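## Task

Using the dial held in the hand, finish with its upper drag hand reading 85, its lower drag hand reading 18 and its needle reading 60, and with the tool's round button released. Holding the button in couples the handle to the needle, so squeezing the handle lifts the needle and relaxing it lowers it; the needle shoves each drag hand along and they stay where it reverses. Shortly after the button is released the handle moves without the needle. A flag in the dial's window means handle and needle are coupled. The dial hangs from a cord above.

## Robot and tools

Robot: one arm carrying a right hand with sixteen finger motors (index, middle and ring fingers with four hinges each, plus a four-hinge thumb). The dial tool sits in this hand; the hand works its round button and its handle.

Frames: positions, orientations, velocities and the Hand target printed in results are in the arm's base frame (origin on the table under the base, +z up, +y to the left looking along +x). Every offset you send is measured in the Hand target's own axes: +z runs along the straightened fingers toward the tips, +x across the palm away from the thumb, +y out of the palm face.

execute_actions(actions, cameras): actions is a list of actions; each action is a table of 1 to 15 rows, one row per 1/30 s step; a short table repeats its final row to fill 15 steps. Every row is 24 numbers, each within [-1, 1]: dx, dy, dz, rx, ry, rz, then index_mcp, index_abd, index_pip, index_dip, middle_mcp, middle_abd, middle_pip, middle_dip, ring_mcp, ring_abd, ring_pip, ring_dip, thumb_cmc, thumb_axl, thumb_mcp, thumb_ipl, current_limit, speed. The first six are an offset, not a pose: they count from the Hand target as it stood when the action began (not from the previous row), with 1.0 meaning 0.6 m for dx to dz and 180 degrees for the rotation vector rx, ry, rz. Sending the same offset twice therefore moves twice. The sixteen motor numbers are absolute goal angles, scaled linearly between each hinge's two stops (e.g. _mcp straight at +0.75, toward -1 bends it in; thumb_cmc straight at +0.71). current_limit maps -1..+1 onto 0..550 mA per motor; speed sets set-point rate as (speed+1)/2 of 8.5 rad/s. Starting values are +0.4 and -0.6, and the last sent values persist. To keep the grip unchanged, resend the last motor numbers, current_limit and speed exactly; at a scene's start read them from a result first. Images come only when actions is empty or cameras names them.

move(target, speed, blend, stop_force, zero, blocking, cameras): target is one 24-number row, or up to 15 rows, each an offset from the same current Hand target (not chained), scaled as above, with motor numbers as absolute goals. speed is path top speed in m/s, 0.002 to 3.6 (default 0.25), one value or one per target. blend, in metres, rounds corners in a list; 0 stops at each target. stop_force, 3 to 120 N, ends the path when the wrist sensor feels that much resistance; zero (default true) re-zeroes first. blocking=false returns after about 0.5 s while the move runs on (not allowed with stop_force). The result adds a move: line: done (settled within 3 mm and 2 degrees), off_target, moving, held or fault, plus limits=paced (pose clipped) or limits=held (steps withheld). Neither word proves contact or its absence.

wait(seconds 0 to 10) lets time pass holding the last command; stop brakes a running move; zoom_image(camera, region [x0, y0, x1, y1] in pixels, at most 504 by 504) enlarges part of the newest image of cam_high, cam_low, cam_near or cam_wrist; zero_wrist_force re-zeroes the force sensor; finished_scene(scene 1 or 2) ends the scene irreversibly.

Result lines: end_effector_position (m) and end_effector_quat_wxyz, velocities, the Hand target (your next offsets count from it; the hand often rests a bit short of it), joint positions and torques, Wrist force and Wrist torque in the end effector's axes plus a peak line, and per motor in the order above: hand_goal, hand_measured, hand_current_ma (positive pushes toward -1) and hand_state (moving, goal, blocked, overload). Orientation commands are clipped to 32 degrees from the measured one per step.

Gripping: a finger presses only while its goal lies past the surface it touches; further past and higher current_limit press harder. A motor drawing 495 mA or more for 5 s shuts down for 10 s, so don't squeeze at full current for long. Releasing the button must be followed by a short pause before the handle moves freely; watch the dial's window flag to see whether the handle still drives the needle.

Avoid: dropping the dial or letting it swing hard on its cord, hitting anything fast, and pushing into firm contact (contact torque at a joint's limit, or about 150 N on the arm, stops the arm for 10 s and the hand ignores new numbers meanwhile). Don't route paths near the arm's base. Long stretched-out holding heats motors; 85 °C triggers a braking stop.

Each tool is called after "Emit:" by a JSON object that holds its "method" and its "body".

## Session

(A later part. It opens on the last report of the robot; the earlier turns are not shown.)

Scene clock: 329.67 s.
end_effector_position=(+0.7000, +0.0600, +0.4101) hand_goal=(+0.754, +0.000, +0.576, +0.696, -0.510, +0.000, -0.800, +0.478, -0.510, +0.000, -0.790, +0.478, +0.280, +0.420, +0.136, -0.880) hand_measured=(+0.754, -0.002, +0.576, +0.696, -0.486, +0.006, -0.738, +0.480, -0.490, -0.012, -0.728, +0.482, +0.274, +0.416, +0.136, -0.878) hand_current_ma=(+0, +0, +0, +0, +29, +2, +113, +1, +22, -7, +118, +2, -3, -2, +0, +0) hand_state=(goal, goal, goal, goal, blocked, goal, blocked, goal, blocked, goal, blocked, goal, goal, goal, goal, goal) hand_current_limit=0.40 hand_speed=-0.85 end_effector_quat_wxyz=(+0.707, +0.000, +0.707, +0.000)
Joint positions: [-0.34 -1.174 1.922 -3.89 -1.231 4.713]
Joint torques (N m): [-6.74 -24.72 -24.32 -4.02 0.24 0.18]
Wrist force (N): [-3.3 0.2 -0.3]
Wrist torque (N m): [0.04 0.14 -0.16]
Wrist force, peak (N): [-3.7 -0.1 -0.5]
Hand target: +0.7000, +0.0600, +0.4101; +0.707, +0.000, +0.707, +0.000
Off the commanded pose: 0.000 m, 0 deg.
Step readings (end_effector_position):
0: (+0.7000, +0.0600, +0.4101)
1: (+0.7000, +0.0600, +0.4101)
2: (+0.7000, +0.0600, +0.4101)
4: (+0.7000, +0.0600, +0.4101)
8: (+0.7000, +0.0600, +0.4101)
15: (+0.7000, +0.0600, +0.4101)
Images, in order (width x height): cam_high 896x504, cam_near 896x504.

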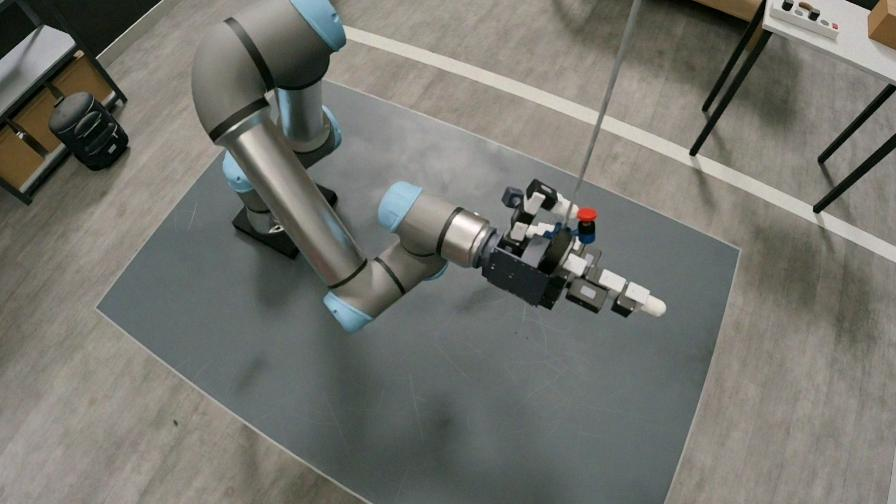

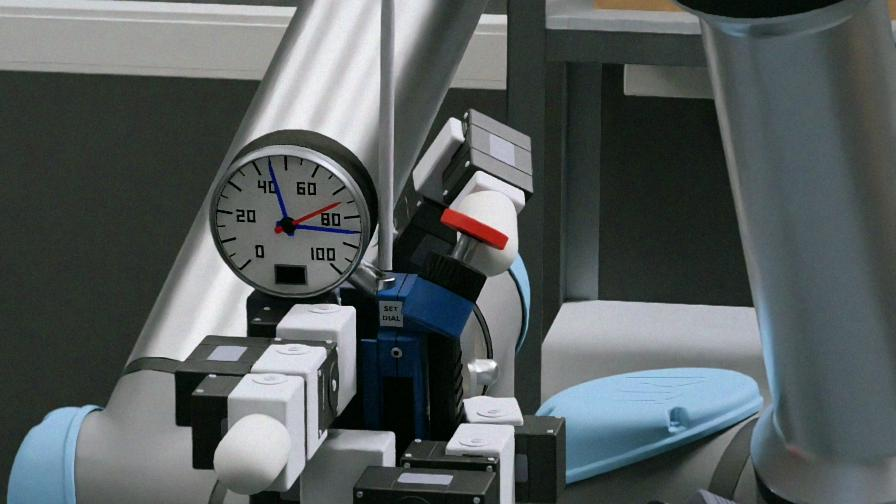

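Emit:
{"method": "execute_actions", "body": {"actions": [[[0,0,0,0,0,0,0.754,0.0,0.576,0.696,-0.510,0.0,-0.80,0.478,-0.510,0.0,-0.79,0.478,0.28,0.420,0.135,-0.54,0.4,-0.8]],[[0,0,0,0,0,0,0.754,0.0,0.576,0.696,-0.510,0.0,-0.80,0.478,-0.510,0.0,-0.79,0.478,0.243,0.420,0.135,-0.50,0.4,-0.8]],[[0,0,0,0,0,0,0.754,0.0,0.576,0.696,-0.510,0.0,-0.52,0.478,-0.510,0.0,-0.48,0.478,0.243,0.420,0.135,-0.50,0.4,-0.9]]], "cameras": ["cam_near","cam_high"]}}

Emit:
{"method": "execute_actions", "body": {"actions": [[[0,0,0,0,0,0,0.754,0.0,0.576,0.696,-0.510,0.0,-0.40,0.478,-0.510,0.0,-0.36,0.478,0.243,0.420,0.135,-0.50,0.4,-0.93]]], "cameras": ["cam_near","cam_high","cam_wrist"]}}

Scene clock: 364.10 s.
end_effector_position=(+0.7000, +0.0600, +0.4101) hand_goal=(+0.754, +0.000, +0.576, +0.696, -0.510, +0.000, -0.520, +0.478, -0.510, +0.000, -0.480, +0.478, +0.244, +0.420, +0.136, -0.500) hand_measured=(+0.754, -0.002, +0.576, +0.696, -0.494, +0.006, -0.512, +0.480, -0.494, -0.012, -0.480, +0.480, +0.242, +0.416, +0.130, -0.504) hand_current_ma=(+0, +0, +0, +0, +16, +2, +6, +1, +14, -7, +0, +1, -1, -2, -4, -3) hand_state=(goal, goal, goal, goal, goal, goal, goal, goal, goal, goal, goal, goal, goal, goal, goal, goal) hand_current_limit=0.40 hand_speed=-0.90 end_effector_quat_wxyz=(+0.707, +0.000, +0.707, +0.000)
Joint positions: [-0.34 -1.174 1.922 -3.89 -1.231 4.713]
Joint torques (N m): [-6.09 -24.63 -23.88 -4.16 0.27 0.37]
Wrist force (N): [-2.7 0.1 -0.3]
Wrist torque (N m): [0.02 0.13 -0.14]
Wrist force, peak (N): [-4.1 -0.1 -0.3]
Hand target: +0.7000, +0.0600, +0.4101; +0.707, +0.000, +0.707, +0.000
Off the commanded pose: 0.000 m, 0 deg.
Step readings (end_effector_position):
0: (+0.7000, +0.0600, +0.4101)
1: (+0.7000, +0.0600, +0.4101)
2: (+0.7000, +0.0600, +0.4101)
4: (+0.7000, +0.0600, +0.4101)
8: (+0.7000, +0.0600, +0.4101)
15: (+0.7000, +0.0600, +0.4101)
16: (+0.7000, +0.0600, +0.4101)
17: (+0.7000, +0.0600, +0.4101)
19: (+0.7000, +0.0600, +0.4101)
23: (+0.7000, +0.0600, +0.4101)
30: (+0.7000, +0.0600, +0.4101)
31: (+0.7000, +0.0600, +0.4101)
32: (+0.7000, +0.0600, +0.4101)
34: (+0.7000, +0.0600, +0.4101)
38: (+0.7000, +0.0600, +0.4101)
45: (+0.7000, +0.0600, +0.4101)
Images, in order (width x height): cam_high 896x504, cam_near 896x504.

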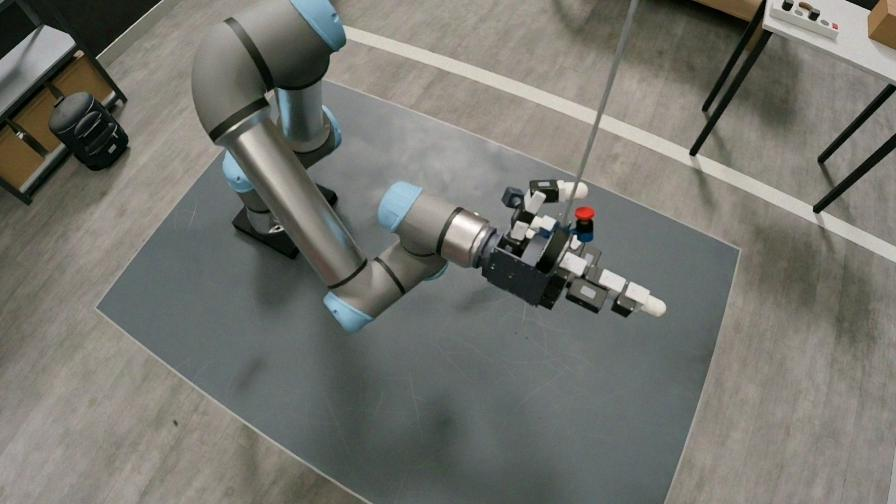

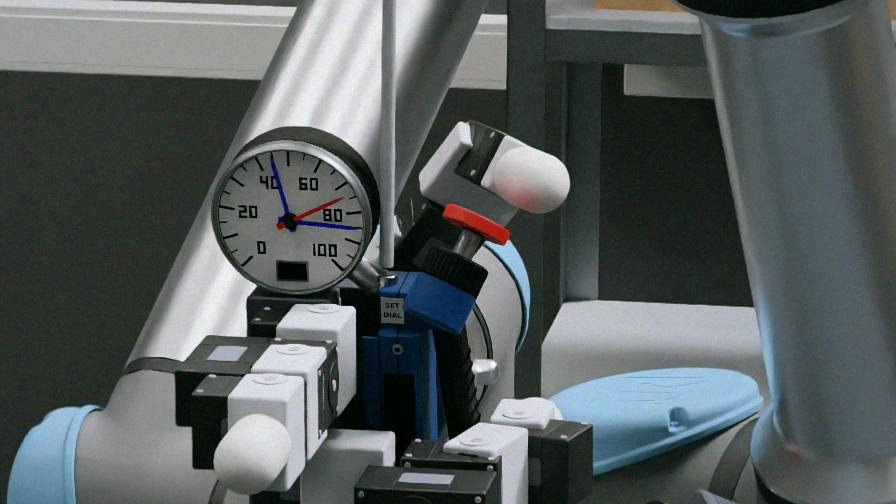

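Scene clock: 364.83 s.
end_effector_position=(+0.7000, +0.0600, +0.4101) hand_goal=(+0.754, +0.000, +0.576, +0.696, -0.510, +0.000, -0.400, +0.478, -0.510, +0.000, -0.360, +0.478, +0.244, +0.420, +0.136, -0.500) hand_measured=(+0.754, -0.002, +0.576, +0.696, -0.506, +0.000, -0.402, +0.480, -0.508, -0.010, -0.362, +0.480, +0.242, +0.416, +0.130, -0.504) hand_current_ma=(+0, +0, +0, +0, +2, +0, -1, +1, +1, -5, -1, +1, -1, -2, -4, -3) hand_state=(goal, goal, goal, goal, goal, goal, goal, goal, goal, goal, goal, goal, goal, goal, goal, goal) hand_current_limit=0.40 hand_speed=-0.93 end_effector_quat_wxyz=(+0.707, +0.000, +0.707, +0.000)
Joint positions: [-0.34 -1.174 1.922 -3.89 -1.231 4.713]
Joint torques (N m): [-6.61 -24.93 -23.74 -3.94 0.46 0.31]
Wrist force (N): [-2.8 0.0 -0.4]
Wrist torque (N m): [0.04 0.16 -0.16]
Wrist force, peak (N): [-3.1 -0.4 0.1]
Hand target: +0.7000, +0.0600, +0.4101; +0.707, +0.000, +0.707, +0.000
Off the commanded pose: 0.000 m, 0 deg.
Step readings (end_effector_position):
0: (+0.7000, +0.0600, +0.4101)
1: (+0.7000, +0.0600, +0.4101)
2: (+0.7000, +0.0600, +0.4101)
4: (+0.7000, +0.0600, +0.4101)
8: (+0.7000, +0.0600, +0.4101)
15: (+0.7000, +0.0600, +0.4101)
Images, in order (width x height): cam_high 896x504, cam_near 896x504, cam_wrist 896x504.

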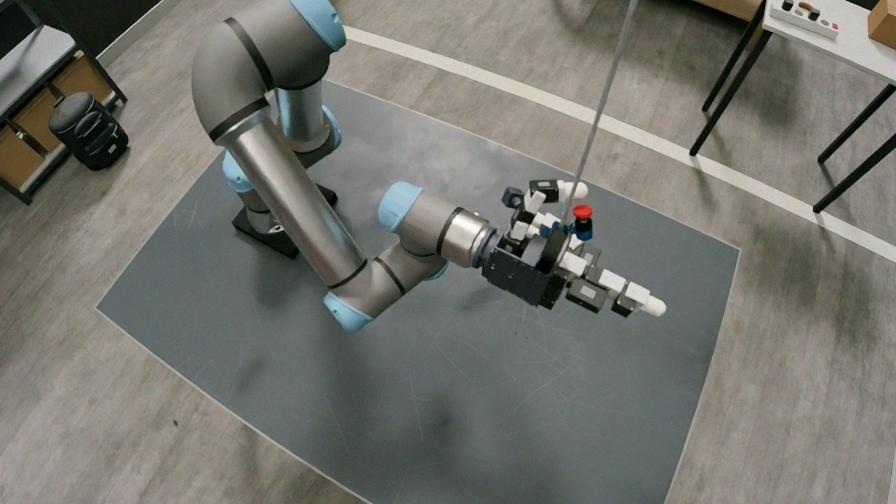

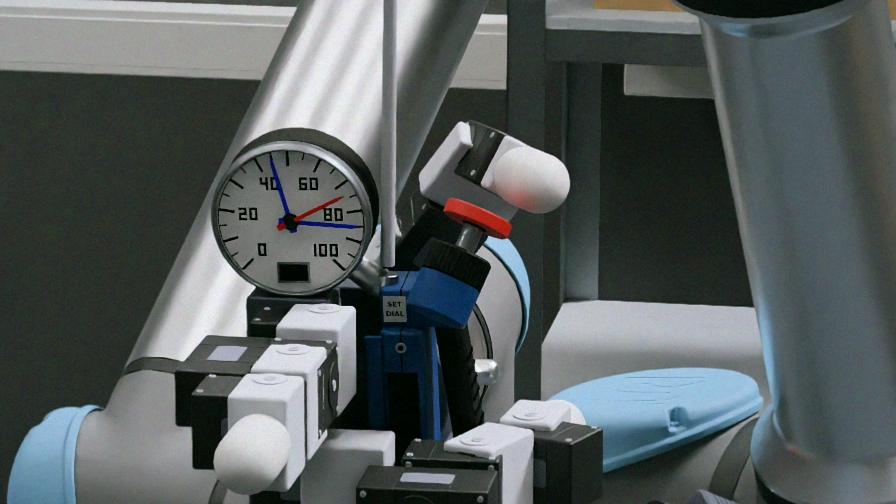

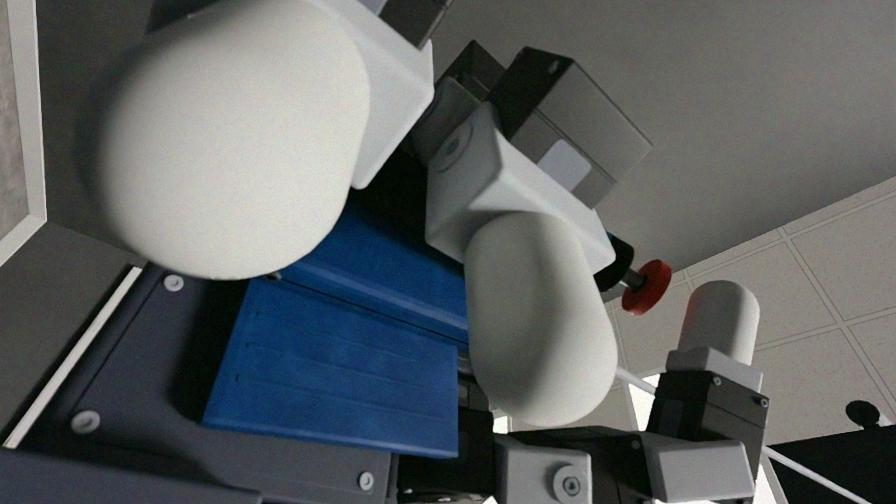

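Emit:
{"method": "execute_actions", "body": {"actions": [[[0,0,0,0,0,0,0.754,0.0,0.576,0.696,-0.510,0.0,-0.30,0.6,-0.510,0.0,-0.27,0.6,0.243,0.420,0.135,-0.50,0.2,-0.9]],[[0,0,0,0,0,0,0.754,0.0,0.576,0.696,-0.58,0.0,-0.30,0.6,-0.58,0.0,-0.27,0.6,0.243,0.420,0.135,-0.50,0.0,-0.95]]], "cameras": ["cam_near","cam_high","cam_wrist"]}}

Scene clock: 387.30 s.
end_effector_position=(+0.7000, +0.0600, +0.4101) hand_goal=(+0.754, +0.000, +0.576, +0.696, -0.580, +0.000, -0.300, +0.600, -0.580, +0.000, -0.270, +0.600, +0.244, +0.420, +0.136, -0.500) hand_measured=(+0.754, -0.002, +0.576, +0.696, -0.572, +0.000, -0.302, +0.598, -0.576, -0.010, -0.272, +0.598, +0.242, +0.416, +0.130, -0.504) hand_current_ma=(+0, +0, +0, +0, +4, +0, +0, -1, +1, -5, +0, -1, -1, -2, -4, -3) hand_state=(goal, goal, goal, goal, goal, goal, goal, goal, goal, goal, goal, goal, goal, goal, goal, goal) hand_current_limit=0.00 hand_speed=-0.95 end_effector_quat_wxyz=(+0.707, +0.000, +0.707, +0.000)
Joint positions: [-0.34 -1.174 1.922 -3.89 -1.231 4.713]
Joint torques (N m): [-7.05 -25.93 -23.9 -3.6 0.58 0.62]
Wrist force (N): [-2.6 0.0 -0.1]
Wrist torque (N m): [0.00 0.10 -0.14]
Wrist force, peak (N): [-3.2 0.0 -0.2]
Hand target: +0.7000, +0.0600, +0.4101; +0.707, +0.000, +0.707, +0.000
Off the commanded pose: 0.000 m, 0 deg.
Step readings (end_effector_position):
0: (+0.7000, +0.0600, +0.4101)
1: (+0.7000, +0.0600, +0.4101)
2: (+0.7000, +0.0600, +0.4101)
4: (+0.7000, +0.0600, +0.4101)
8: (+0.7000, +0.0600, +0.4101)
15: (+0.7000, +0.0600, +0.4101)
16: (+0.7000, +0.0600, +0.4101)
17: (+0.7000, +0.0600, +0.4101)
19: (+0.7000, +0.0600, +0.4101)
23: (+0.7000, +0.0600, +0.4101)
30: (+0.7000, +0.0600, +0.4101)
Images, in order (width x height): cam_high 896x504, cam_near 896x504, cam_wrist 896x504.

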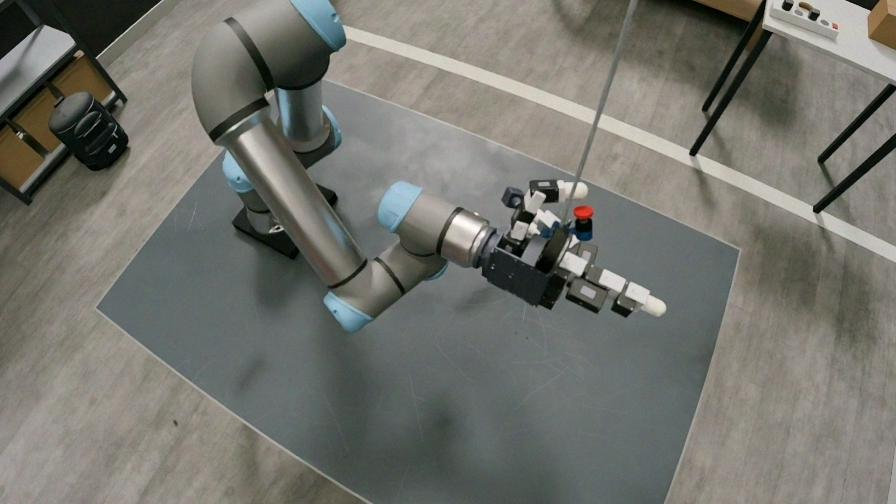

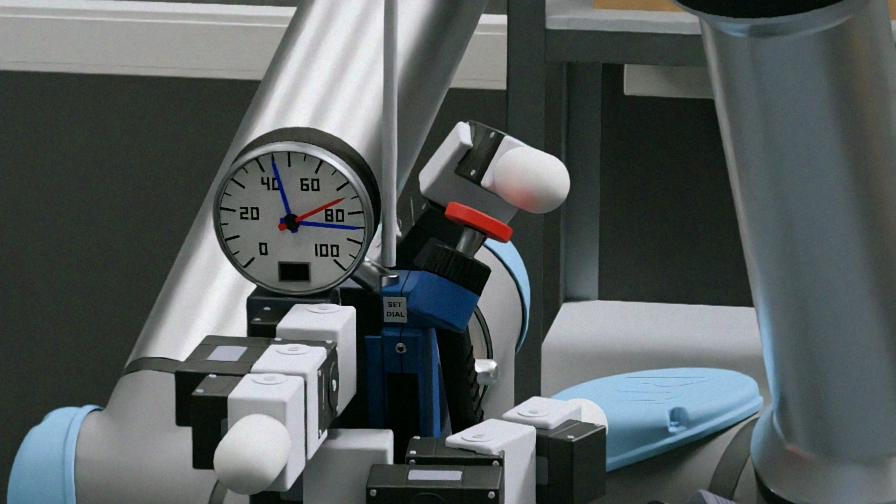

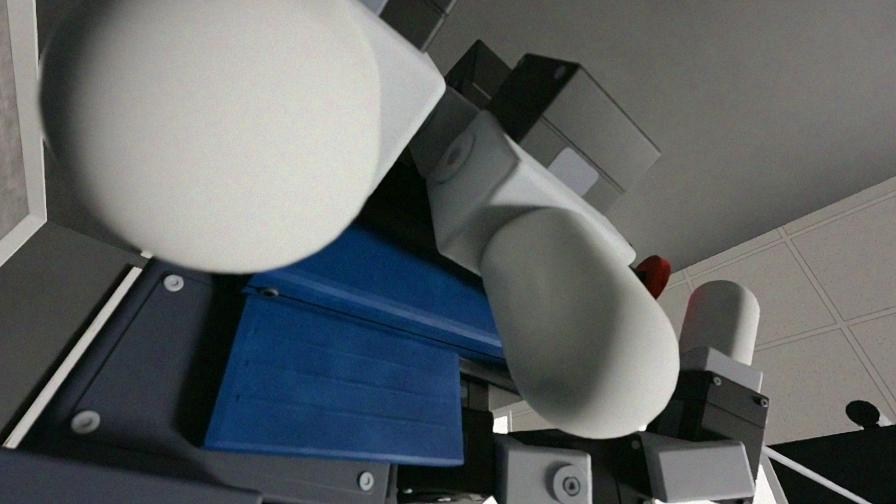

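Emit:
{"method": "execute_actions", "body": {"actions": [[[0,0,0,0,0,0,0.754,0.0,0.576,0.696,-0.66,0.0,-0.30,0.6,-0.66,0.0,-0.27,0.6,0.243,0.420,0.135,-0.50,0.0,-0.93]]], "cameras": ["cam_near","cam_high","cam_wrist"]}}

Scene clock: 392.13 s.
end_effector_position=(+0.7000, +0.0600, +0.4101) hand_goal=(+0.754, +0.000, +0.576, +0.696, -0.660, +0.000, -0.300, +0.600, -0.660, +0.000, -0.270, +0.600, +0.244, +0.420, +0.136, -0.500) hand_measured=(+0.754, -0.002, +0.576, +0.696, -0.608, +0.000, -0.294, +0.598, -0.616, -0.010, -0.268, +0.598, +0.242, +0.416, +0.130, -0.504) hand_current_ma=(+0, +0, +0, +0, +97, +0, +3, -1, +73, -5, +0, -1, -1, -2, -4, -3) hand_state=(goal, goal, goal, goal, blocked, goal, goal, goal, blocked, goal, goal, goal, goal, goal, goal, goal) hand_current_limit=0.00 hand_speed=-0.93 end_effector_quat_wxyz=(+0.707, +0.000, +0.707, +0.000)
Joint positions: [-0.34 -1.174 1.922 -3.89 -1.231 4.713]
Joint torques (N m): [-6.7 -25.62 -22.93 -3.67 0.89 0.68]
Wrist force (N): [-3.3 0.2 -0.3]
Wrist torque (N m): [0.04 0.16 -0.18]
Wrist force, peak (N): [-3.4 -0.1 -0.5]
Hand target: +0.7000, +0.0600, +0.4101; +0.707, +0.000, +0.707, +0.000
Off the commanded pose: 0.000 m, 0 deg.
Step readings (end_effector_position):
0: (+0.7000, +0.0600, +0.4101)
1: (+0.7000, +0.0600, +0.4101)
2: (+0.7000, +0.0600, +0.4101)
4: (+0.7000, +0.0600, +0.4101)
8: (+0.7000, +0.0600, +0.4101)
15: (+0.7000, +0.0600, +0.4101)
Images, in order (width x height): cam_high 896x504, cam_near 896x504, cam_wrist 896x504.

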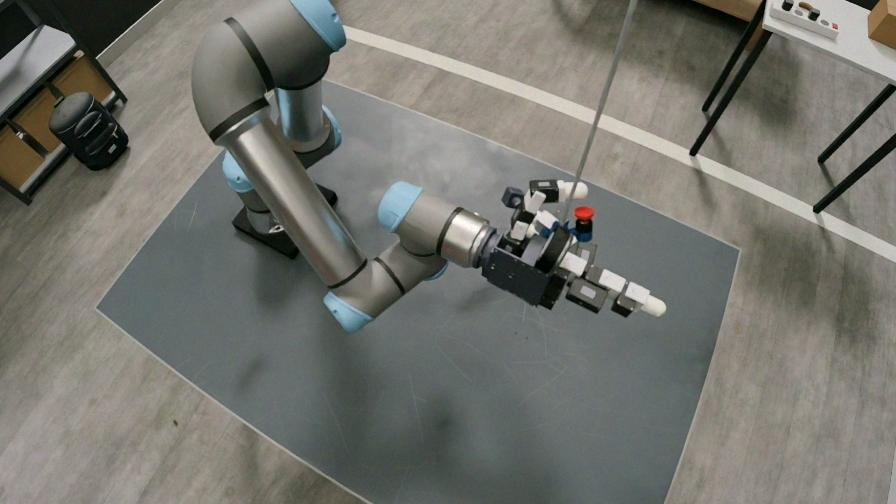

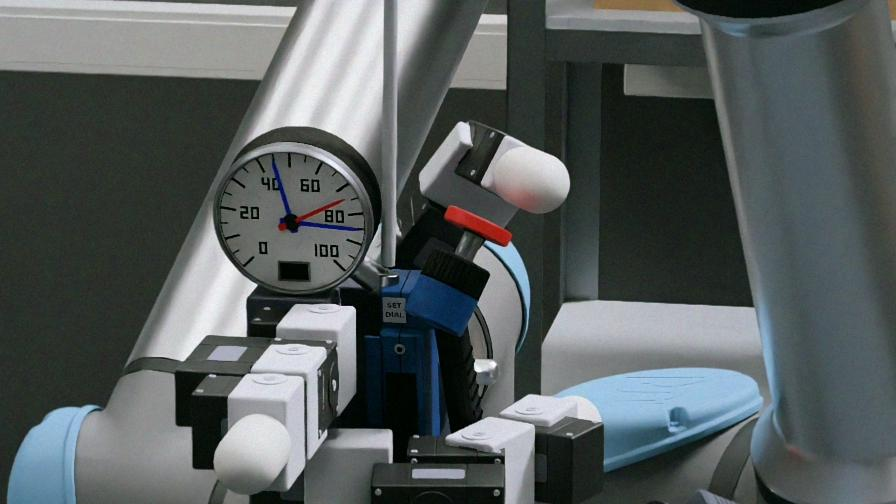

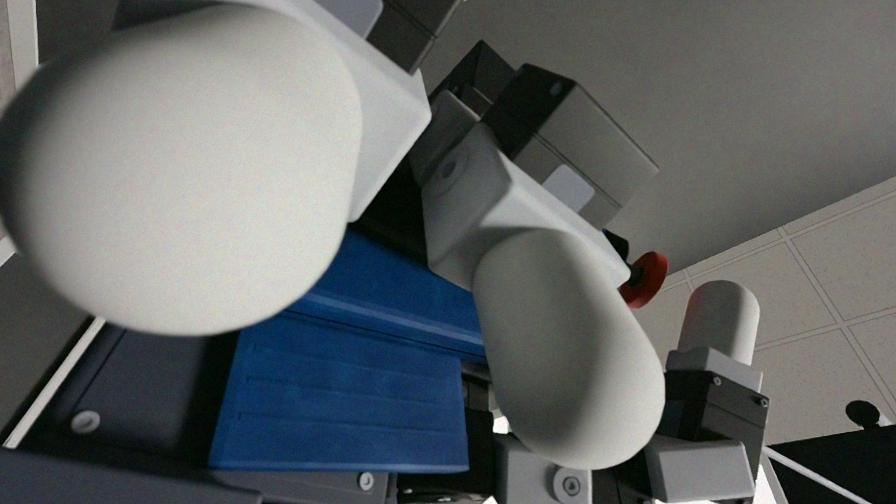

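Emit:
{"method": "execute_actions", "body": {"actions": [[[0,0,0,0,0,0,0.754,0.0,0.576,0.696,-0.51,0.0,-0.30,0.478,-0.51,0.0,-0.27,0.478,0.219,0.557,0.135,-0.40,0.4,-0.85]],[[0,0,0,0,0,0,0.754,0.0,0.576,0.696,-0.51,0.0,-0.80,0.478,-0.51,0.0,-0.79,0.478,0.219,0.557,-0.198,0.06,0.4,-0.85]],[[0,0,0,0,0,0,0.754,0.0,0.576,0.696,-0.51,0.0,-0.80,0.478,-0.51,0.0,-0.79,0.478,0.219,0.557,-0.198,0.06,0.4,-0.85]]], "cameras": ["cam_near","cam_high","cam_wrist"]}}

Emit:
{"method": "zoom_image", "body": {"camera": "cam_near", "region": [200, 100, 600, 400]}}

Emit:
{"method": "zoom_image", "body": {"camera": "cam_high", "region": [480, 160, 640, 330]}}

Scene clock: 424.33 s.
end_effector_position=(+0.7000, +0.0600, +0.4101) hand_goal=(+0.754, +0.000, +0.576, +0.696, -0.510, +0.000, -0.800, +0.478, -0.510, +0.000, -0.790, +0.478, +0.220, +0.558, -0.198, +0.060) hand_measured=(+0.754, -0.002, +0.576, +0.696, -0.496, +0.004, -0.744, +0.480, -0.498, -0.010, -0.734, +0.480, +0.218, +0.554, -0.198, +0.056) hand_current_ma=(+0, +0, +0, +0, +14, +1, +100, +1, +10, -5, +98, +1, -1, -2, +0, -2) hand_state=(goal, goal, goal, goal, goal, goal, blocked, goal, goal, goal, blocked, goal, goal, goal, goal, goal) hand_current_limit=0.40 hand_speed=-0.85 end_effector_quat_wxyz=(+0.707, +0.000, +0.707, +0.000)
Joint positions: [-0.34 -1.174 1.922 -3.89 -1.231 4.713]
Joint torques (N m): [-7.21 -24.65 -23.97 -3.52 0.91 0.73]
Wrist force (N): [-0.9 0.0 -0.2]
Wrist torque (N m): [0.01 0.06 -0.04]
Wrist force, peak (N): [-3.6 0.0 0.0]
Hand target: +0.7000, +0.0600, +0.4101; +0.707, +0.000, +0.707, +0.000
Off the commanded pose: 0.000 m, 0 deg.
Step readings (end_effector_position):
0: (+0.7000, +0.0600, +0.4101)
1: (+0.7000, +0.0600, +0.4101)
2: (+0.7000, +0.0600, +0.4101)
4: (+0.7000, +0.0600, +0.4101)
8: (+0.7000, +0.0600, +0.4101)
15: (+0.7000, +0.0600, +0.4101)
16: (+0.7000, +0.0600, +0.4101)
17: (+0.7000, +0.0600, +0.4101)
19: (+0.7000, +0.0600, +0.4101)
23: (+0.7000, +0.0600, +0.4101)
30: (+0.7000, +0.0600, +0.4101)
31: (+0.7000, +0.0600, +0.4101)
32: (+0.7000, +0.0600, +0.4101)
34: (+0.7000, +0.0600, +0.4101)
38: (+0.7000, +0.0600, +0.4101)
45: (+0.7000, +0.0600, +0.4101)
Images, in order (width x height): cam_high 896x504, cam_near 896x504, cam_wrist 896x504.

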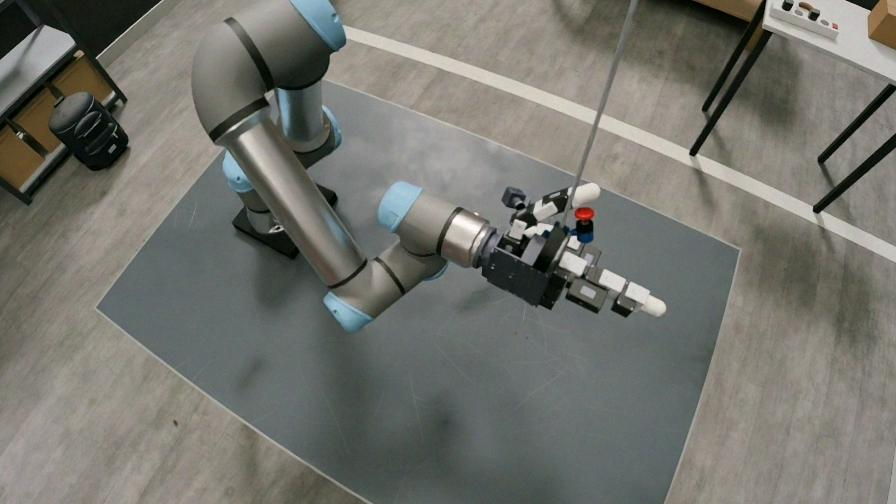

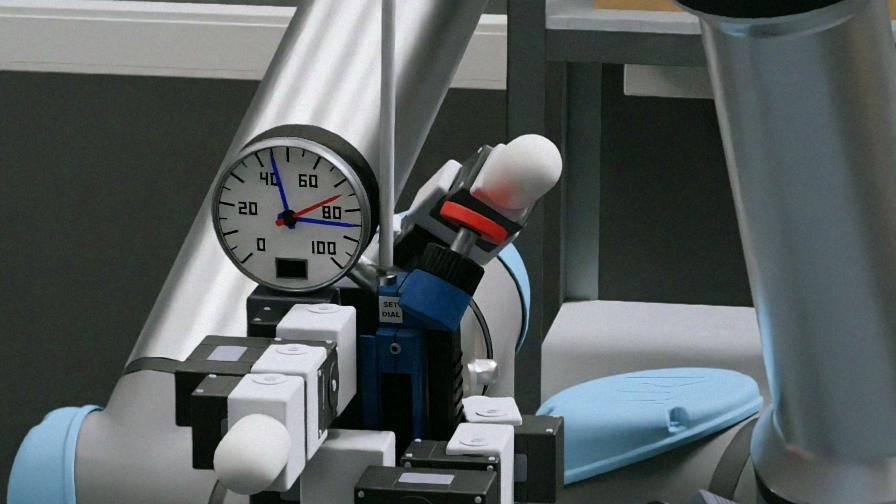

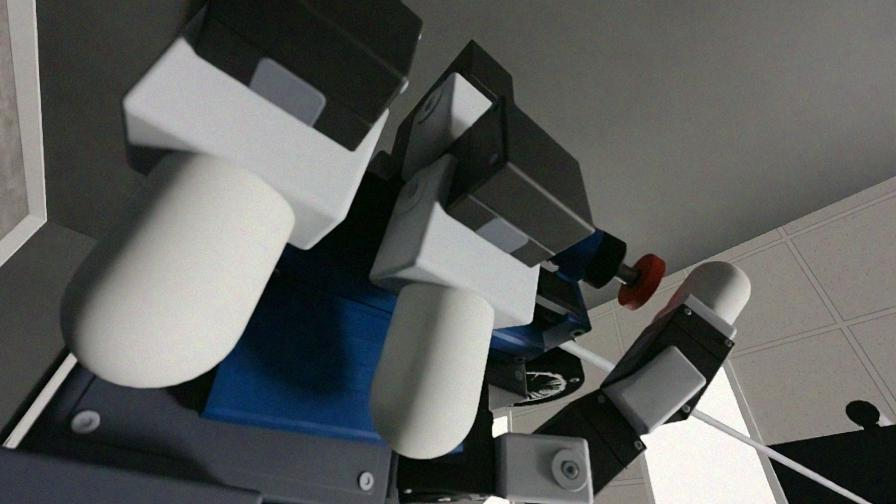

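Scaled by 1.260 from the camera's 896x504 image, which has a finer 1280x720 frame.

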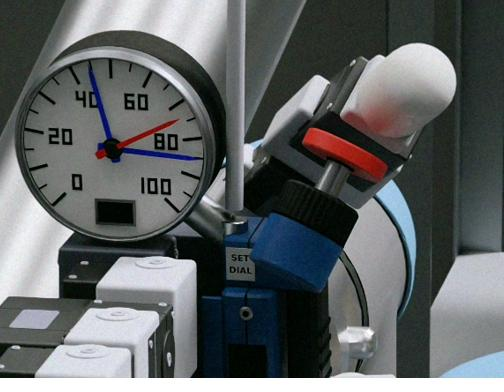

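Scaled by 2.965 from the camera's 896x504 image, which has a finer 1280x720 frame.

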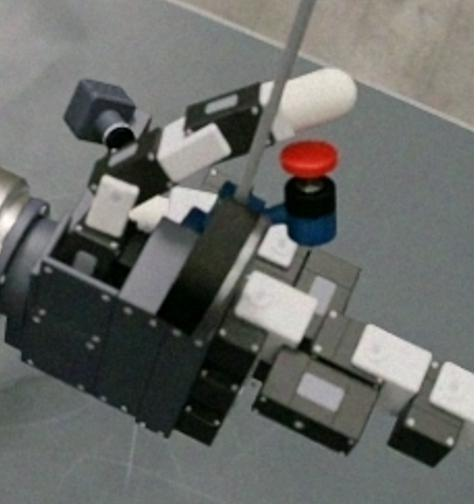

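Emit:
{"method": "execute_actions", "body": {"actions": [[[0,0,0,0,0,0,0.754,0.0,0.576,0.696,-0.51,0.0,-0.80,0.478,-0.51,0.0,-0.79,0.478,0.219,0.557,-0.198,-0.15,0.4,-0.85]]], "cameras": ["cam_near","cam_high","cam_wrist"]}}

Emit:
{"method": "zoom_image", "body": {"camera": "cam_near", "region": [200, 100, 600, 400]}}

Emit:
{"method": "zoom_image", "body": {"camera": "cam_high", "region": [520, 160, 640, 280]}}

Scene clock: 444.47 s.
end_effector_position=(+0.7000, +0.0600, +0.4101) hand_goal=(+0.754, +0.000, +0.576, +0.696, -0.510, +0.000, -0.800, +0.478, -0.510, +0.000, -0.790, +0.478, +0.220, +0.558, -0.198, -0.150) hand_measured=(+0.754, -0.002, +0.576, +0.696, -0.494, +0.004, -0.744, +0.480, -0.498, -0.010, -0.734, +0.480, +0.218, +0.554, -0.190, -0.130) hand_current_ma=(+0, +0, +0, +0, +14, +1, +100, +1, +11, -5, +98, +1, -1, -2, +7, +31) hand_state=(goal, goal, goal, goal, goal, goal, blocked, goal, goal, goal, blocked, goal, goal, goal, goal, blocked) hand_current_limit=0.40 hand_speed=-0.85 end_effector_quat_wxyz=(+0.707, +0.000, +0.707, +0.000)
Joint positions: [-0.34 -1.174 1.922 -3.89 -1.231 4.713]
Joint torques (N m): [-7.26 -25.08 -23.98 -3.45 0.65 0.74]
Wrist force (N): [-1.4 -0.1 -0.4]
Wrist torque (N m): [0.02 0.10 -0.07]
Wrist force, peak (N): [-1.9 0.0 -0.2]
Hand target: +0.7000, +0.0600, +0.4101; +0.707, +0.000, +0.707, +0.000
Off the commanded pose: 0.000 m, 0 deg.
Step readings (end_effector_position):
0: (+0.7000, +0.0600, +0.4101)
1: (+0.7000, +0.0600, +0.4101)
2: (+0.7000, +0.0600, +0.4101)
4: (+0.7000, +0.0600, +0.4101)
8: (+0.7000, +0.0600, +0.4101)
15: (+0.7000, +0.0600, +0.4101)
Images, in order (width x height): cam_high 896x504, cam_near 896x504, cam_wrist 896x504.

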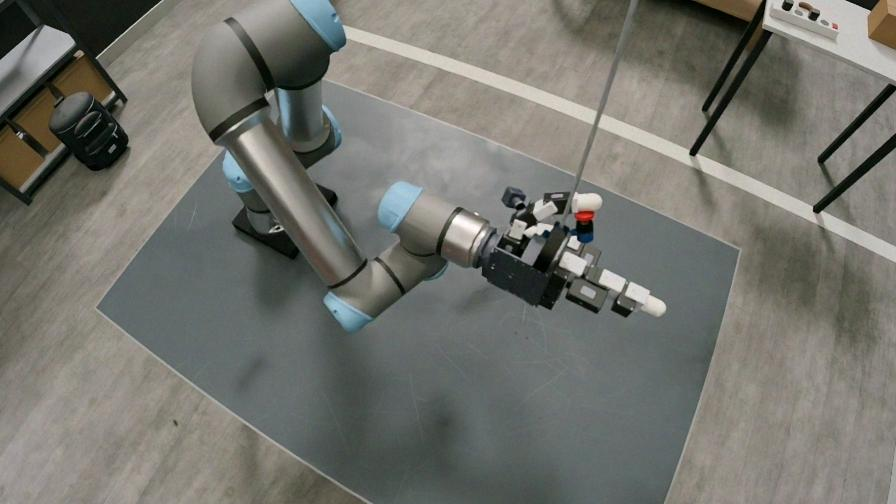

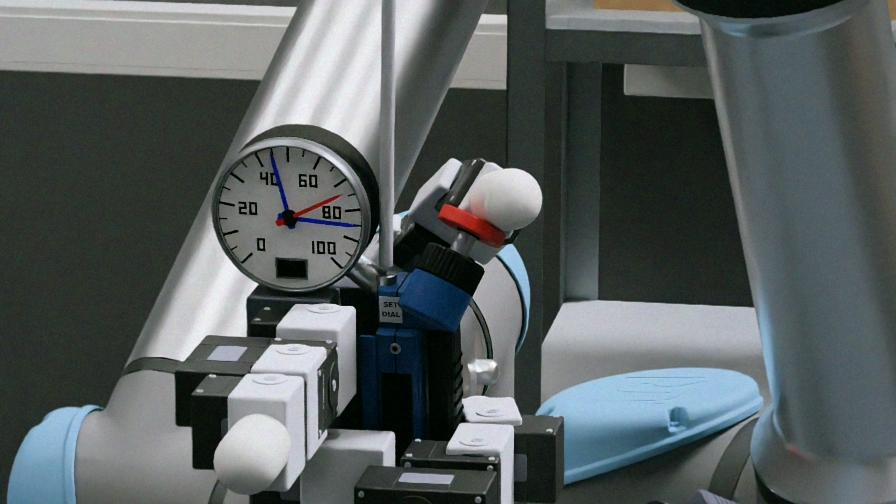

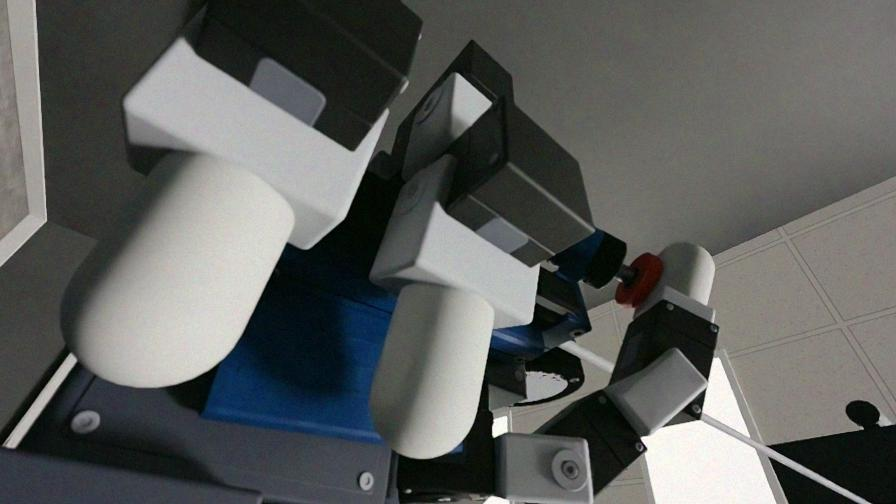

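Scaled by 1.260 from the camera's 896x504 image, which has a finer 1280x720 frame.

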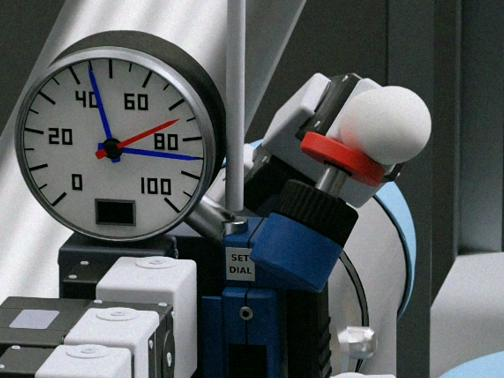

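Scaled by 4.200 from the camera's 896x504 image, which has a finer 1280x720 frame.

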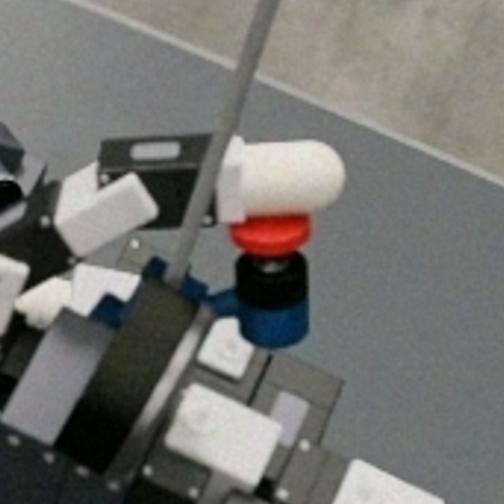

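Emit:
{"method": "execute_actions", "body": {"actions": [[[0,0,0,0,0,0,0.754,0.0,0.576,0.696,-0.51,0.0,-0.80,0.478,-0.51,0.0,-0.79,0.478,0.219,0.557,-0.21,-0.26,0.4,-0.85]]], "cameras": ["cam_near"]}}

Emit:
{"method": "zoom_image", "body": {"camera": "cam_near", "region": [200, 100, 600, 400]}}

Scene clock: 450.90 s.
end_effector_position=(+0.7000, +0.0600, +0.4101) hand_goal=(+0.754, +0.000, +0.576, +0.696, -0.510, +0.000, -0.800, +0.478, -0.510, +0.000, -0.790, +0.478, +0.220, +0.558, -0.210, -0.260) hand_measured=(+0.754, -0.002, +0.576, +0.696, -0.490, +0.004, -0.746, +0.480, -0.494, -0.010, -0.738, +0.480, +0.218, +0.554, -0.188, -0.216) hand_current_ma=(+0, +0, +0, +0, +20, +1, +91, +1, +16, -5, +90, +1, +0, -2, +34, +104) hand_state=(goal, goal, goal, goal, goal, goal, blocked, goal, goal, goal, blocked, goal, goal, goal, blocked, blocked) hand_current_limit=0.40 hand_speed=-0.85 end_effector_quat_wxyz=(+0.707, +0.000, +0.707, +0.000)
Joint positions: [-0.34 -1.174 1.922 -3.89 -1.231 4.713]
Joint torques (N m): [-6.95 -24.8 -22.8 -3.52 0.74 1.04]
Wrist force (N): [-2.1 -0.2 -0.2]
Wrist torque (N m): [-0.01 0.14 -0.13]
Wrist force, peak (N): [-2.6 0.3 -0.3]
Hand target: +0.7000, +0.0600, +0.4101; +0.707, +0.000, +0.707, +0.000
Off the commanded pose: 0.000 m, 0 deg.
Step readings (end_effector_position):
0: (+0.7000, +0.0600, +0.4101)
1: (+0.7000, +0.0600, +0.4101)
2: (+0.7000, +0.0600, +0.4101)
4: (+0.7000, +0.0600, +0.4101)
8: (+0.7000, +0.0600, +0.4101)
15: (+0.7000, +0.0600, +0.4101)
Images, in order (width x height): cam_near 896x504.

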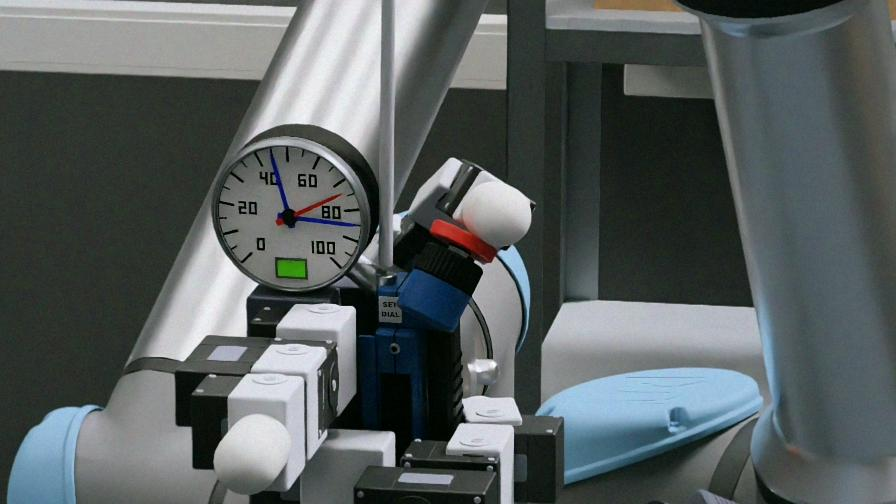

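Scaled by 1.260 from the camera's 896x504 image, which has a finer 1280x720 frame.

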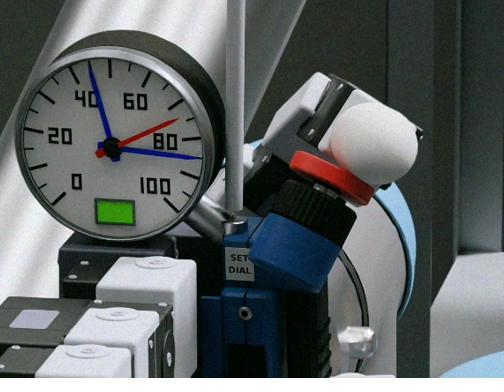

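Emit:
{"method": "execute_actions", "body": {"actions": [[[0,0,0,0,0,0,0.754,0.0,0.576,0.696,-0.51,0.0,-0.78,0.478,-0.51,0.0,-0.77,0.478,0.219,0.557,-0.21,-0.29,0.4,-0.85]],[[0,0,0,0,0,0,0.754,0.0,0.576,0.696,-0.51,0.0,-0.52,0.478,-0.51,0.0,-0.49,0.478,0.219,0.557,-0.21,-0.29,0.4,-0.9]]], "cameras": ["cam_near"]}}

Emit:
{"method": "zoom_image", "body": {"camera": "cam_near", "region": [200, 100, 600, 400]}}

Scene clock: 458.73 s.
end_effector_position=(+0.7000, +0.0600, +0.4101) hand_goal=(+0.754, +0.000, +0.576, +0.696, -0.510, +0.000, -0.520, +0.478, -0.510, +0.000, -0.490, +0.478, +0.220, +0.558, -0.210, -0.290) hand_measured=(+0.754, -0.002, +0.576, +0.696, -0.494, +0.002, -0.516, +0.480, -0.492, -0.010, -0.486, +0.480, +0.220, +0.554, -0.184, -0.250) hand_current_ma=(+0, +0, +0, +0, +15, +1, +2, +1, +17, -5, +2, +1, +0, -2, +43, +95) hand_state=(goal, goal, goal, goal, goal, goal, goal, goal, goal, goal, goal, goal, goal, goal, blocked, blocked) hand_current_limit=0.40 hand_speed=-0.90 end_effector_quat_wxyz=(+0.707, +0.000, +0.707, +0.000)
Joint positions: [-0.34 -1.174 1.922 -3.89 -1.231 4.713]
Joint torques (N m): [-6.05 -23.85 -23.19 -3.57 1.15 1.02]
Wrist force (N): [-3.4 0.0 -0.2]
Wrist torque (N m): [0.02 0.15 -0.18]
Wrist force, peak (N): [-3.9 0.2 -0.1]
Hand target: +0.7000, +0.0600, +0.4101; +0.707, +0.000, +0.707, +0.000
Off the commanded pose: 0.000 m, 0 deg.
Step readings (end_effector_position):
0: (+0.7000, +0.0600, +0.4101)
1: (+0.7000, +0.0600, +0.4101)
2: (+0.7000, +0.0600, +0.4101)
4: (+0.7000, +0.0600, +0.4101)
8: (+0.7000, +0.0600, +0.4101)
15: (+0.7000, +0.0600, +0.4101)
16: (+0.7000, +0.0600, +0.4101)
17: (+0.7000, +0.0600, +0.4101)
19: (+0.7000, +0.0600, +0.4101)
23: (+0.7000, +0.0600, +0.4101)
30: (+0.7000, +0.0600, +0.4101)
Images, in order (width x height): cam_near 896x504.

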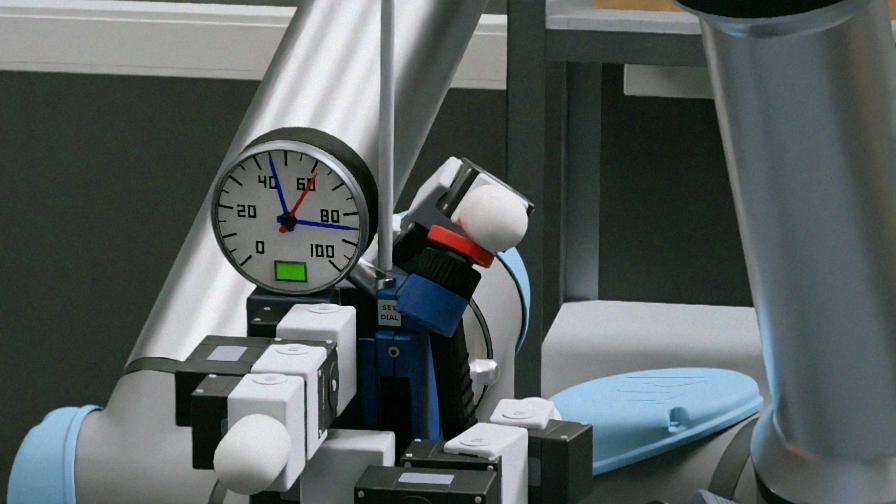

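Scaled by 1.260 from the camera's 896x504 image, which has a finer 1280x720 frame.

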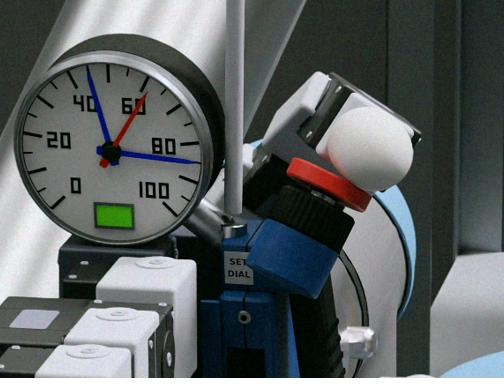

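Emit:
{"method": "execute_actions", "body": {"actions": [[[0,0,0,0,0,0,0.754,0.0,0.576,0.696,-0.51,0.0,-0.52,0.478,-0.51,0.0,-0.49,0.478,0.219,0.557,-0.21,-0.06,0.4,-0.8]],[[0,0,0,0,0,0,0.754,0.0,0.576,0.696,-0.51,0.0,-0.52,0.478,-0.51,0.0,-0.49,0.478,0.219,0.557,-0.21,-0.06,0.4,-0.8]],[[0,0,0,0,0,0,0.754,0.0,0.576,0.696,-0.51,0.0,-0.80,0.478,-0.51,0.0,-0.79,0.478,0.219,0.557,-0.21,-0.06,0.4,-0.87]],[[0,0,0,0,0,0,0.754,0.0,0.576,0.696,-0.51,0.0,-0.80,0.478,-0.51,0.0,-0.79,0.478,0.219,0.557,-0.21,-0.06,0.4,-0.87]],[[0,0,0,0,0,0,0.754,0.0,0.576,0.696,-0.51,0.0,-0.80,0.478,-0.51,0.0,-0.79,0.478,0.219,0.557,-0.21,-0.29,0.4,-0.85]]], "cameras": ["cam_near","cam_high"]}}

Emit:
{"method": "zoom_image", "body": {"camera": "cam_near", "region": [200, 100, 600, 400]}}

Scene clock: 472.47 s.
end_effector_position=(+0.7000, +0.0600, +0.4101) hand_goal=(+0.754, +0.000, +0.576, +0.696, -0.510, +0.000, -0.800, +0.478, -0.510, +0.000, -0.790, +0.478, +0.220, +0.558, -0.210, -0.290) hand_measured=(+0.754, -0.002, +0.576, +0.696, -0.492, +0.004, -0.750, +0.480, -0.492, -0.010, -0.740, +0.480, +0.218, +0.558, -0.186, -0.242) hand_current_ma=(+0, +0, +0, +0, +19, +1, +83, +1, +18, -6, +82, +1, +0, +0, +38, +125) hand_state=(goal, goal, goal, goal, goal, goal, blocked, goal, goal, goal, blocked, goal, goal, goal, blocked, blocked) hand_current_limit=0.40 hand_speed=-0.85 end_effector_quat_wxyz=(+0.707, +0.000, +0.707, +0.000)
Joint positions: [-0.34 -1.174 1.922 -3.89 -1.231 4.713]
Joint torques (N m): [-6.15 -25.84 -22.48 -3.33 0.89 0.99]
Wrist force (N): [-2.5 0.0 -0.1]
Wrist torque (N m): [0.01 0.15 -0.14]
Wrist force, peak (N): [-4.1 0.3 -0.3]
Hand target: +0.7000, +0.0600, +0.4101; +0.707, +0.000, +0.707, +0.000
Off the commanded pose: 0.000 m, 0 deg.
Step readings (end_effector_position):
0: (+0.7000, +0.0600, +0.4101)
1: (+0.7000, +0.0600, +0.4101)
2: (+0.7000, +0.0600, +0.4101)
4: (+0.7000, +0.0600, +0.4101)
8: (+0.7000, +0.0600, +0.4101)
15: (+0.7000, +0.0600, +0.4101)
16: (+0.7000, +0.0600, +0.4101)
17: (+0.7000, +0.0600, +0.4101)
19: (+0.7000, +0.0600, +0.4101)
23: (+0.7000, +0.0600, +0.4101)
30: (+0.7000, +0.0600, +0.4101)
31: (+0.7000, +0.0600, +0.4101)
32: (+0.7000, +0.0600, +0.4101)
34: (+0.7000, +0.0600, +0.4101)
38: (+0.7000, +0.0600, +0.4101)
45: (+0.7000, +0.0600, +0.4101)
46: (+0.7000, +0.0600, +0.4101)
47: (+0.7000, +0.0600, +0.4101)
49: (+0.7000, +0.0600, +0.4101)
53: (+0.7000, +0.0600, +0.4101)
60: (+0.7000, +0.0600, +0.4101)
61: (+0.7000, +0.0600, +0.4101)
62: (+0.7000, +0.0600, +0.4101)
64: (+0.7000, +0.0600, +0.4101)
68: (+0.7000, +0.0600, +0.4101)
75: (+0.7000, +0.0600, +0.4101)
Images, in order (width x height): cam_high 896x504, cam_near 896x504.

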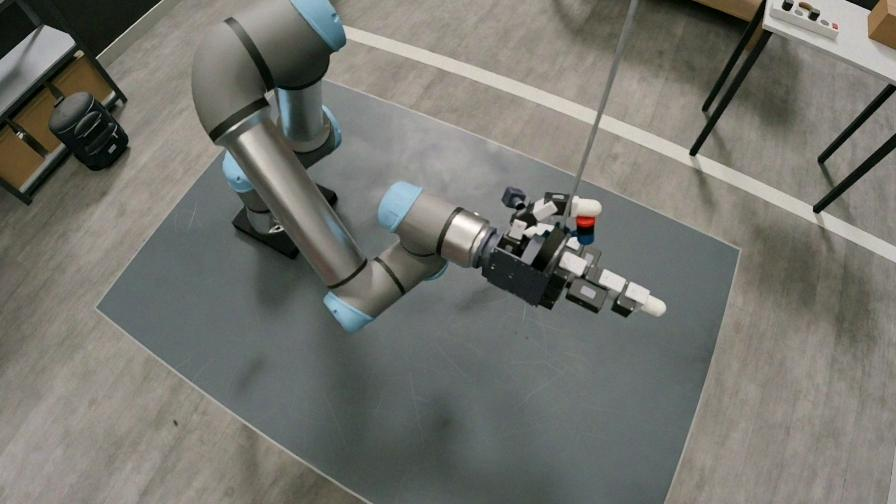

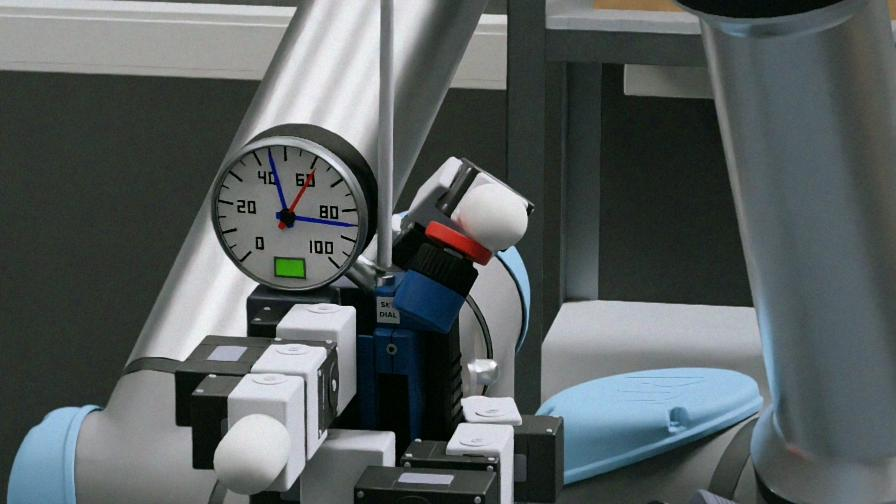

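Scaled by 1.260 from the camera's 896x504 image, which has a finer 1280x720 frame.

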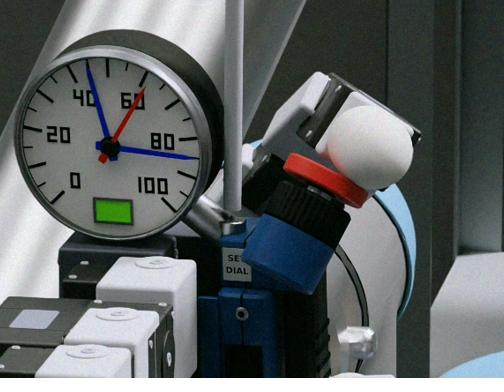

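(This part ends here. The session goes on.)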